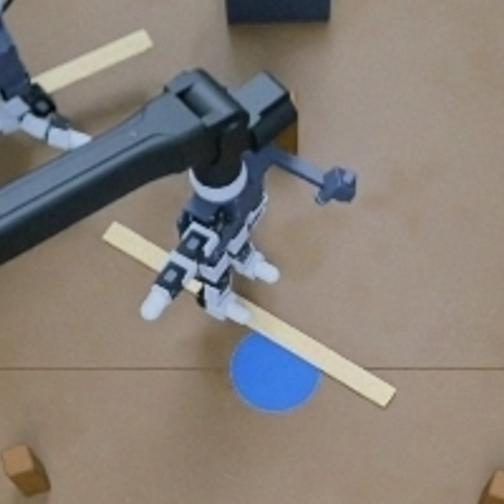

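move(arm2={"target": [0.058, -0.01, 0.83, 0.0294, 0.9586, -0.2835, 0.007], "speed": 0.12})

move(arm2={"target": [0.058, -0.01, 0.81, 0.0294, 0.9586, -0.2835, 0.007], "speed": 0.06}, cameras=["cam_low", "cam_high", "arm2_cam_wrist"])

zoom_image(camera="cam_low", region=[170, 210, 290, 330])

zoom_image(camera="arm2_cam_wrist", region=[180, 50, 480, 300])

Scene clock: 1437.03 s.
Joint torques (N m): arm1=[-0.26 -13.45 11.48 -0.54 0.04 0.07] | arm2=[-1.08 -19.84 8.51 1.07 0.15 0.14] | arm3=[1.03 4.37 9.47 2.02 0.12 -0.11]
Motor temperatures (°C): arm1=[24 36 55 27 26 25] | arm2=[28 31 43 26 26 27] | arm3=[27 27 45 26 23 25]
Heat: arm1: hottest joint3_rad 55 °C; arm2: hottest joint3_rad 43 °C; arm3: hottest joint3_rad 45 °C.
move: arm2 done
Joint velocities: within noise
arm1, arm3: as last shown
arm2.joint_positions: joint1_rad=+0.170 joint2_rad=+2.122 joint3_rad=+1.795 joint4_rad=-1.198 joint5_rad=+0.040 joint6_rad=+1.312 hand_index_mcp=+0.755 hand_index_abd=+0.220 hand_index_pip=+0.577 hand_index_dip=-0.604 hand_middle_mcp=+0.755 hand_middle_abd=-0.216 hand_middle_pip=+0.577 hand_middle_dip=-0.605 hand_ring_mcp=+0.998 hand_ring_abd=-0.791 hand_ring_pip=+0.998 hand_ring_dip=+0.897 hand_thumb_cmc=+0.715 hand_thumb_axl=+0.677 hand_thumb_mcp=+0.224 hand_thumb_ipl=+0.168 hand_current_limit=+0.400 hand_speed=-0.600
arm2.joint_status: not commanded
arm2.hand_state: goal,goal,goal,goal,goal,goal,goal,goal,goal,goal,goal,goal,goal,goal,goal,goal
arm2.index_mcp_current_ma: 2
arm2.index_abd_current_ma: 0
arm2.index_pip_current_ma: 1
arm2.index_dip_current_ma: 7
arm2.middle_mcp_current_ma: 2
arm2.middle_abd_current_ma: 6
arm2.middle_pip_current_ma: 1
arm2.middle_dip_current_ma: 6
arm2.ring_mcp_current_ma: -4
arm2.ring_abd_current_ma: 16
arm2.ring_pip_current_ma: -4
arm2.ring_dip_current_ma: -4
arm2.thumb_cmc_current_ma: 1
arm2.thumb_axl_current_ma: -1
arm2.thumb_mcp_current_ma: -6
arm2.thumb_ipl_current_ma: 0
arm2.hand_goal_index_mcp: 0.754
arm2.hand_goal_index_abd: 0.220
arm2.hand_goal_index_pip: 0.576
arm2.hand_goal_index_dip: -0.608
arm2.hand_goal_middle_mcp: 0.754
arm2.hand_goal_middle_abd: -0.220
arm2.hand_goal_middle_pip: 0.576
arm2.hand_goal_middle_dip: -0.608
arm2.hand_goal_ring_mcp: 1.000
arm2.hand_goal_ring_abd: -0.800
arm2.hand_goal_ring_pip: 1.000
arm2.hand_goal_ring_dip: 0.900
arm2.hand_goal_thumb_cmc: 0.714
arm2.hand_goal_thumb_axl: 0.678
arm2.hand_goal_thumb_mcp: 0.226
arm2.hand_goal_thumb_ipl: 0.168
arm2.hand: x=+0.0520 y=-0.0111 z=+0.8344 quat_wxyz=(+0.028, +0.957, -0.288, +0.004) (m; scene frame)
arm2.hand_target: x=+0.0579 y=-0.0099 z=+0.8300 quat_wxyz=(+0.030, +0.958, -0.285, +0.007) (m; scene frame)
arm2.hand_status: done (0.008 m and 0.7 deg from the pose sent, 0.047 m and 0.8 deg at the start)
pictures: none

Scene clock: 1438.00 s.
Joint torques (N m): arm1=[-0.21 -13.45 11.45 -0.53 0.04 0.07] | arm2=[-0.79 -18.49 7.54 1.44 0.13 0.11] | arm3=[1.9 3.78 9.62 2.06 0.1 -0.11]
Motor temperatures (°C): arm1=[24 36 55 27 26 25] | arm2=[28 31 43 26 26 27] | arm3=[27 27 45 26 23 25]
Heat: arm1: hottest joint3_rad 55 °C; arm2: hottest joint3_rad 43 °C; arm3: hottest joint3_rad 45 °C.
move: arm2 off_target
Joint velocities: within noise
arm1, arm3: as last shown
arm2.joint_positions: joint1_rad=+0.170 joint2_rad=+2.124 joint3_rad=+1.783 joint4_rad=-1.169 joint5_rad=+0.040 joint6_rad=+1.312 hand_index_mcp=+0.755 hand_index_abd=+0.222 hand_index_pip=+0.577 hand_index_dip=-0.604 hand_middle_mcp=+0.755 hand_middle_abd=-0.216 hand_middle_pip=+0.577 hand_middle_dip=-0.605 hand_ring_mcp=+0.998 hand_ring_abd=-0.791 hand_ring_pip=+0.998 hand_ring_dip=+0.897 hand_thumb_cmc=+0.715 hand_thumb_axl=+0.677 hand_thumb_mcp=+0.223 hand_thumb_ipl=+0.168 hand_current_limit=+0.400 hand_speed=-0.600
arm2.joint_status: not commanded
arm2.hand_state: goal,goal,goal,goal,goal,goal,goal,goal,goal,goal,goal,goal,goal,goal,goal,goal
arm2.index_mcp_current_ma: 2
arm2.index_abd_current_ma: 3
arm2.index_pip_current_ma: 2
arm2.index_dip_current_ma: 7
arm2.middle_mcp_current_ma: 2
arm2.middle_abd_current_ma: 6
arm2.middle_pip_current_ma: 1
arm2.middle_dip_current_ma: 6
arm2.ring_mcp_current_ma: -4
arm2.ring_abd_current_ma: 16
arm2.ring_pip_current_ma: -4
arm2.ring_dip_current_ma: -4
arm2.thumb_cmc_current_ma: 1
arm2.thumb_axl_current_ma: -1
arm2.thumb_mcp_current_ma: -6
arm2.thumb_ipl_current_ma: 0
arm2.hand_goal_index_mcp: 0.754
arm2.hand_goal_index_abd: 0.220
arm2.hand_goal_index_pip: 0.576
arm2.hand_goal_index_dip: -0.608
arm2.hand_goal_middle_mcp: 0.754
arm2.hand_goal_middle_abd: -0.220
arm2.hand_goal_middle_pip: 0.576
arm2.hand_goal_middle_dip: -0.608
arm2.hand_goal_ring_mcp: 1.000
arm2.hand_goal_ring_abd: -0.800
arm2.hand_goal_ring_pip: 1.000
arm2.hand_goal_ring_dip: 0.900
arm2.hand_goal_thumb_cmc: 0.714
arm2.hand_goal_thumb_axl: 0.678
arm2.hand_goal_thumb_mcp: 0.226
arm2.hand_goal_thumb_ipl: 0.168
arm2.hand: x=+0.0538 y=-0.0128 z=+0.8289 quat_wxyz=(+0.032, +0.957, -0.288, +0.011) (m; scene frame)
arm2.hand_target: x=+0.0575 y=-0.0093 z=+0.8103 quat_wxyz=(+0.029, +0.959, -0.283, +0.006) (m; scene frame)
arm2.hand_status: off_target (0.020 m and 0.7 deg from the pose sent, 0.025 m and 0.7 deg at the start)
pictures: arm2_cam_wrist, cam_high, cam_low
Images, in order (width x height): arm2_cam_wrist 672x504, cam_high 504x504, cam_low 504x504.

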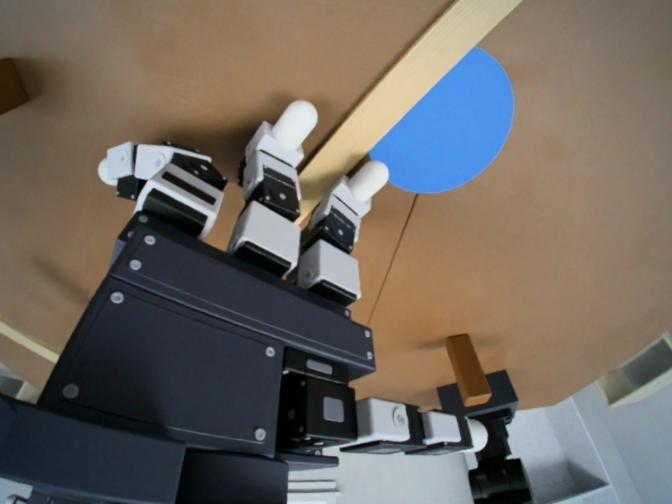

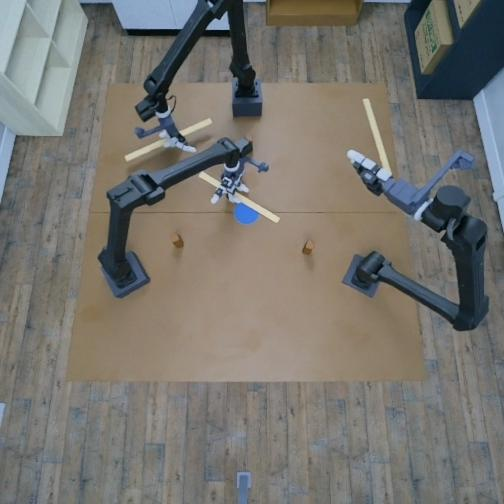

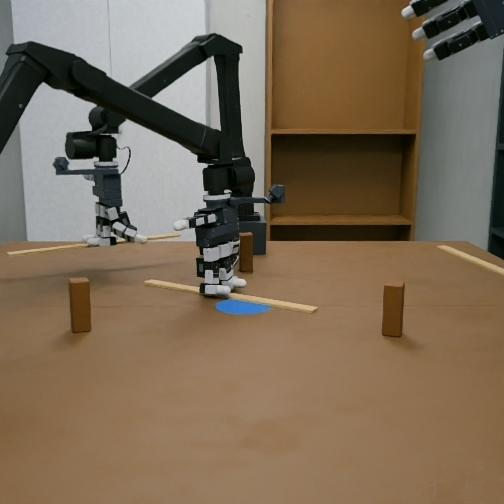

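Scaled by 4.200 from the camera's 504x504 image, which has a finer 720x720 frame.

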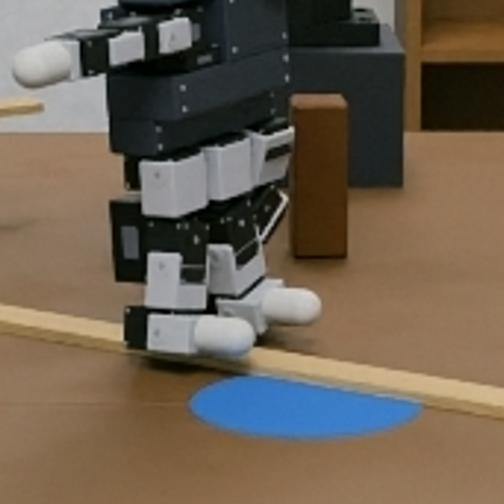

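Scaled by 1.680 from the camera's 672x504 image, which has a finer 960x720 frame.

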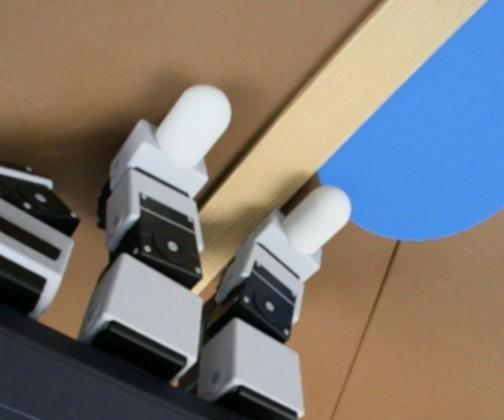

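move(arm2={"target": [0.0535, -0.006, 0.845, 0.0294, 0.9586, -0.2835, 0.007], "speed": 0.12})

move(arm2={"target": [0.0535, -0.006, 0.815, 0.0294, 0.9586, -0.2835, 0.007], "speed": 0.08})

move(arm2={"target": [0.0535, -0.006, 0.802, 0.0294, 0.9586, -0.2835, 0.007], "speed": 0.06}, cameras=["cam_low", "arm2_cam_wrist"])

zoom_image(camera="cam_low", region=[170, 210, 290, 330])

zoom_image(camera="arm2_cam_wrist", region=[180, 50, 480, 300])

Scene clock: 1454.10 s.
Joint torques (N m): arm1=[-0.21 -13.39 11.47 -0.53 0.04 0.07] | arm2=[-0.85 -22.36 8.68 0.05 0.15 0.11] | arm3=[1.73 4.01 9.44 2.02 0.11 -0.09]
Motor temperatures (°C): arm1=[24 36 55 27 26 25] | arm2=[28 31 41 26 26 27] | arm3=[27 27 45 26 23 25]
Heat: arm1: hottest joint3_rad 55 °C; arm2: hottest joint3_rad 41 °C; arm3: hottest joint3_rad 45 °C.
move: arm2 off_target
Joint velocities: within noise
arm1: as last shown
arm2.joint_positions: joint1_rad=+0.170 joint2_rad=+2.124 joint3_rad=+1.783 joint4_rad=-1.190 joint5_rad=+0.040 joint6_rad=+1.306 hand_index_mcp=+0.755 hand_index_abd=+0.215 hand_index_pip=+0.577 hand_index_dip=-0.604 hand_middle_mcp=+0.755 hand_middle_abd=-0.216 hand_middle_pip=+0.577 hand_middle_dip=-0.605 hand_ring_mcp=+0.998 hand_ring_abd=-0.791 hand_ring_pip=+0.998 hand_ring_dip=+0.897 hand_thumb_cmc=+0.715 hand_thumb_axl=+0.677 hand_thumb_mcp=+0.223 hand_thumb_ipl=+0.168 hand_current_limit=+0.400 hand_speed=-0.600
arm2.joint_status: not commanded
arm2.hand_state: goal,goal,goal,goal,goal,goal,goal,goal,goal,goal,goal,goal,goal,goal,goal,goal
arm2.index_mcp_current_ma: 1
arm2.index_abd_current_ma: -8
arm2.index_pip_current_ma: 2
arm2.index_dip_current_ma: 7
arm2.middle_mcp_current_ma: 2
arm2.middle_abd_current_ma: 6
arm2.middle_pip_current_ma: 1
arm2.middle_dip_current_ma: 6
arm2.ring_mcp_current_ma: -4
arm2.ring_abd_current_ma: 16
arm2.ring_pip_current_ma: -4
arm2.ring_dip_current_ma: -4
arm2.thumb_cmc_current_ma: 1
arm2.thumb_axl_current_ma: -1
arm2.thumb_mcp_current_ma: -6
arm2.thumb_ipl_current_ma: 0
arm2.hand_goal_index_mcp: 0.754
arm2.hand_goal_index_abd: 0.220
arm2.hand_goal_index_pip: 0.576
arm2.hand_goal_index_dip: -0.608
arm2.hand_goal_middle_mcp: 0.754
arm2.hand_goal_middle_abd: -0.220
arm2.hand_goal_middle_pip: 0.576
arm2.hand_goal_middle_dip: -0.608
arm2.hand_goal_ring_mcp: 1.000
arm2.hand_goal_ring_abd: -0.800
arm2.hand_goal_ring_pip: 1.000
arm2.hand_goal_ring_dip: 0.900
arm2.hand_goal_thumb_cmc: 0.714
arm2.hand_goal_thumb_axl: 0.678
arm2.hand_goal_thumb_mcp: 0.226
arm2.hand_goal_thumb_ipl: 0.168
arm2.hand: x=+0.0507 y=-0.0093 z=+0.8290 quat_wxyz=(+0.026, +0.958, -0.285, +0.001) (m; scene frame)
arm2.hand_target: x=+0.0539 y=-0.0066 z=+0.8447 quat_wxyz=(+0.030, +0.959, -0.281, +0.007) (m; scene frame)
arm2.hand_status: off_target (0.017 m and 0.7 deg from the pose sent, 0.017 m and 0.7 deg at the start)
arm3.joint_positions: joint1_rad=-0.248 joint2_rad=+0.524 joint3_rad=+1.344 joint4_rad=-1.154 joint5_rad=+0.108 joint6_rad=+1.160 hand_index_mcp=+0.755 hand_index_abd=+0.001 hand_index_pip=+0.577 hand_index_dip=+0.696 hand_middle_mcp=+0.755 hand_middle_abd=+0.001 hand_middle_pip=+0.577 hand_middle_dip=+0.696 hand_ring_mcp=+0.755 hand_ring_abd=+0.001 hand_ring_pip=+0.577 hand_ring_dip=+0.696 hand_thumb_cmc=+0.715 hand_thumb_axl=+0.677 hand_thumb_mcp=+0.226 hand_thumb_ipl=+0.168 hand_current_limit=+0.400 hand_speed=-0.600
arm3.joint_status: not commanded
arm3.hand_state: goal,goal,goal,goal,goal,goal,goal,goal,goal,goal,goal,goal,goal,goal,goal,goal
arm3.index_mcp_current_ma: 1
arm3.index_abd_current_ma: 0
arm3.index_pip_current_ma: 0
arm3.index_dip_current_ma: 0
arm3.middle_mcp_current_ma: 1
arm3.middle_abd_current_ma: 0
arm3.middle_pip_current_ma: 0
arm3.middle_dip_current_ma: 0
arm3.ring_mcp_current_ma: 1
arm3.ring_abd_current_ma: 0
arm3.ring_pip_current_ma: 0
arm3.ring_dip_current_ma: 0
arm3.thumb_cmc_current_ma: 0
arm3.thumb_axl_current_ma: 0
arm3.thumb_mcp_current_ma: 0
arm3.thumb_ipl_current_ma: 0
arm3.hand_goal_index_mcp: 0.754
arm3.hand_goal_index_abd: 0.000
arm3.hand_goal_index_pip: 0.576
arm3.hand_goal_index_dip: 0.696
arm3.hand_goal_middle_mcp: 0.754
arm3.hand_goal_middle_abd: 0.000
arm3.hand_goal_middle_pip: 0.576
arm3.hand_goal_middle_dip: 0.696
arm3.hand_goal_ring_mcp: 0.754
arm3.hand_goal_ring_abd: 0.000
arm3.hand_goal_ring_pip: 0.576
arm3.hand_goal_ring_dip: 0.696
arm3.hand_goal_thumb_cmc: 0.714
arm3.hand_goal_thumb_axl: 0.678
arm3.hand_goal_thumb_mcp: 0.226
arm3.hand_goal_thumb_ipl: 0.168
arm3.hand: x=-0.0891 y=-0.4405 z=+1.3218 quat_wxyz=(-0.069, +0.684, +0.444, +0.575) (m; scene frame)
arm3.hand_target: x=-0.0923 y=-0.4439 z=+1.3317 quat_wxyz=(-0.072, +0.679, +0.440, +0.584) (m; scene frame)
arm3.hand_status: not commanded
pictures: none

Scene clock: 1455.07 s.
Joint torques (N m): arm1=[-0.21 -13.57 11.47 -0.51 0.04 0.08] | arm2=[-1.08 -19.9 7.56 1.44 0.13 0.16] | arm3=[1.96 3.37 9.51 1.99 0.12 -0.09]
Motor temperatures (°C): arm1=[24 36 55 27 26 25] | arm2=[28 30 41 26 26 27] | arm3=[27 27 45 26 23 25]
Heat: arm1: hottest joint3_rad 55 °C; arm2: hottest joint3_rad 41 °C; arm3: hottest joint3_rad 45 °C.
move: arm2 done
Joint velocities: within noise
arm1, arm3: as last shown
arm2.joint_positions: joint1_rad=+0.170 joint2_rad=+2.124 joint3_rad=+1.763 joint4_rad=-1.167 joint5_rad=+0.040 joint6_rad=+1.300 hand_index_mcp=+0.757 hand_index_abd=+0.220 hand_index_pip=+0.579 hand_index_dip=-0.604 hand_middle_mcp=+0.756 hand_middle_abd=-0.216 hand_middle_pip=+0.580 hand_middle_dip=-0.605 hand_ring_mcp=+0.998 hand_ring_abd=-0.791 hand_ring_pip=+0.998 hand_ring_dip=+0.897 hand_thumb_cmc=+0.715 hand_thumb_axl=+0.677 hand_thumb_mcp=+0.223 hand_thumb_ipl=+0.168 hand_current_limit=+0.400 hand_speed=-0.600
arm2.joint_status: not commanded
arm2.hand_state: goal,goal,goal,goal,goal,goal,goal,goal,goal,goal,goal,goal,goal,goal,goal,goal
arm2.index_mcp_current_ma: 5
arm2.index_abd_current_ma: 0
arm2.index_pip_current_ma: 5
arm2.index_dip_current_ma: 7
arm2.middle_mcp_current_ma: 3
arm2.middle_abd_current_ma: 6
arm2.middle_pip_current_ma: 7
arm2.middle_dip_current_ma: 6
arm2.ring_mcp_current_ma: -4
arm2.ring_abd_current_ma: 16
arm2.ring_pip_current_ma: -4
arm2.ring_dip_current_ma: -4
arm2.thumb_cmc_current_ma: 1
arm2.thumb_axl_current_ma: -1
arm2.thumb_mcp_current_ma: -6
arm2.thumb_ipl_current_ma: 0
arm2.hand_goal_index_mcp: 0.754
arm2.hand_goal_index_abd: 0.220
arm2.hand_goal_index_pip: 0.576
arm2.hand_goal_index_dip: -0.608
arm2.hand_goal_middle_mcp: 0.754
arm2.hand_goal_middle_abd: -0.220
arm2.hand_goal_middle_pip: 0.576
arm2.hand_goal_middle_dip: -0.608
arm2.hand_goal_ring_mcp: 1.000
arm2.hand_goal_ring_abd: -0.800
arm2.hand_goal_ring_pip: 1.000
arm2.hand_goal_ring_dip: 0.900
arm2.hand_goal_thumb_cmc: 0.714
arm2.hand_goal_thumb_axl: 0.678
arm2.hand_goal_thumb_mcp: 0.226
arm2.hand_goal_thumb_ipl: 0.168
arm2.hand: x=+0.0496 y=-0.0082 z=+0.8218 quat_wxyz=(+0.027, +0.959, -0.282, +0.003) (m; scene frame)
arm2.hand_target: x=+0.0537 y=-0.0062 z=+0.8151 quat_wxyz=(+0.029, +0.959, -0.281, +0.007) (m; scene frame)
arm2.hand_status: done (0.008 m and 0.6 deg from the pose sent, 0.015 m and 0.7 deg at the start)
pictures: none

Scene clock: 1456.03 s.
Joint torques (N m): arm1=[-0.21 -13.51 11.49 -0.53 0.04 0.08] | arm2=[-0.97 -18.67 6.99 1.96 0.15 0.23] | arm3=[1.49 3.9 9.55 2.11 0.1 -0.1]
Motor temperatures (°C): arm1=[24 36 55 27 26 25] | arm2=[28 31 41 26 26 27] | arm3=[27 27 45 26 23 25]
Heat: arm1: hottest joint3_rad 55 °C; arm2: hottest joint3_rad 41 °C; arm3: hottest joint3_rad 45 °C.
move: arm2 off_target
Joint velocities: within noise
arm1, arm3: as last shown
arm2.joint_positions: joint1_rad=+0.170 joint2_rad=+2.121 joint3_rad=+1.756 joint4_rad=-1.155 joint5_rad=+0.044 joint6_rad=+1.300 hand_index_mcp=+0.762 hand_index_abd=+0.233 hand_index_pip=+0.585 hand_index_dip=-0.604 hand_middle_mcp=+0.758 hand_middle_abd=-0.216 hand_middle_pip=+0.581 hand_middle_dip=-0.605 hand_ring_mcp=+0.998 hand_ring_abd=-0.791 hand_ring_pip=+0.998 hand_ring_dip=+0.897 hand_thumb_cmc=+0.715 hand_thumb_axl=+0.677 hand_thumb_mcp=+0.223 hand_thumb_ipl=+0.168 hand_current_limit=+0.400 hand_speed=-0.600
arm2.joint_status: not commanded
arm2.hand_state: goal,goal,goal,goal,goal,goal,goal,goal,goal,goal,goal,goal,goal,goal,goal,goal
arm2.index_mcp_current_ma: 20
arm2.index_abd_current_ma: 27
arm2.index_pip_current_ma: 20
arm2.index_dip_current_ma: 7
arm2.middle_mcp_current_ma: 9
arm2.middle_abd_current_ma: 6
arm2.middle_pip_current_ma: 10
arm2.middle_dip_current_ma: 6
arm2.ring_mcp_current_ma: -4
arm2.ring_abd_current_ma: 16
arm2.ring_pip_current_ma: -4
arm2.ring_dip_current_ma: -4
arm2.thumb_cmc_current_ma: 1
arm2.thumb_axl_current_ma: -1
arm2.thumb_mcp_current_ma: -6
arm2.thumb_ipl_current_ma: 0
arm2.hand_goal_index_mcp: 0.754
arm2.hand_goal_index_abd: 0.220
arm2.hand_goal_index_pip: 0.576
arm2.hand_goal_index_dip: -0.608
arm2.hand_goal_middle_mcp: 0.754
arm2.hand_goal_middle_abd: -0.220
arm2.hand_goal_middle_pip: 0.576
arm2.hand_goal_middle_dip: -0.608
arm2.hand_goal_ring_mcp: 1.000
arm2.hand_goal_ring_abd: -0.800
arm2.hand_goal_ring_pip: 1.000
arm2.hand_goal_ring_dip: 0.900
arm2.hand_goal_thumb_cmc: 0.714
arm2.hand_goal_thumb_axl: 0.678
arm2.hand_goal_thumb_mcp: 0.226
arm2.hand_goal_thumb_ipl: 0.168
arm2.hand: x=+0.0494 y=-0.0091 z=+0.8213 quat_wxyz=(+0.031, +0.959, -0.282, +0.005) (m; scene frame)
arm2.hand_target: x=+0.0526 y=-0.0062 z=+0.8029 quat_wxyz=(+0.031, +0.958, -0.284, +0.006) (m; scene frame)
arm2.hand_status: off_target (0.020 m and 0.4 deg from the pose sent, 0.020 m and 0.6 deg at the start)
pictures: arm2_cam_wrist, cam_low
Images, in order (width x height): arm2_cam_wrist 672x504, cam_low 504x504.

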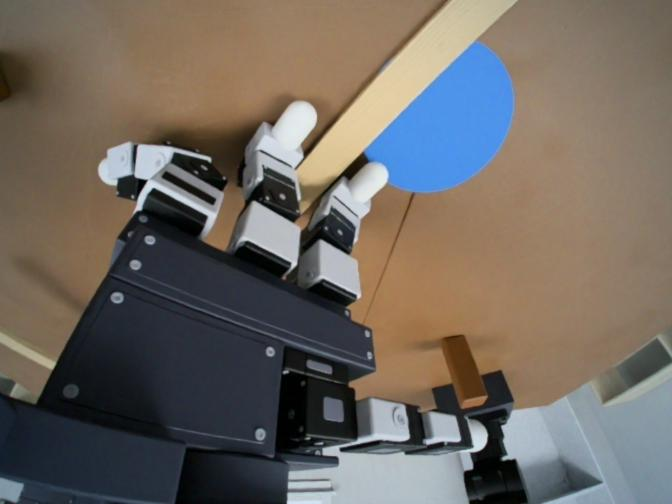

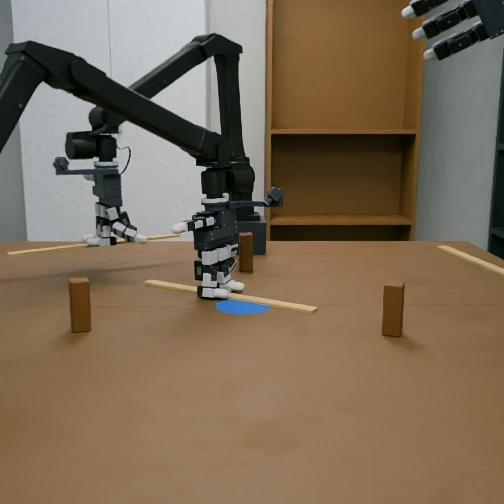

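Scaled by 4.200 from the camera's 504x504 image, which has a finer 720x720 frame.

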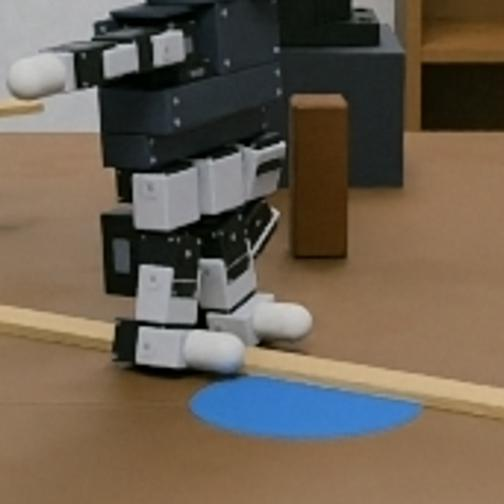

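Scaled by 1.680 from the camera's 672x504 image, which has a finer 960x720 frame.

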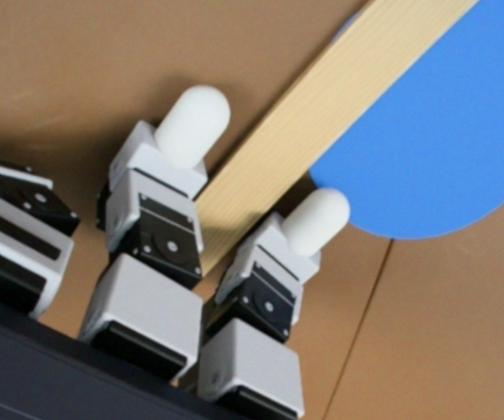

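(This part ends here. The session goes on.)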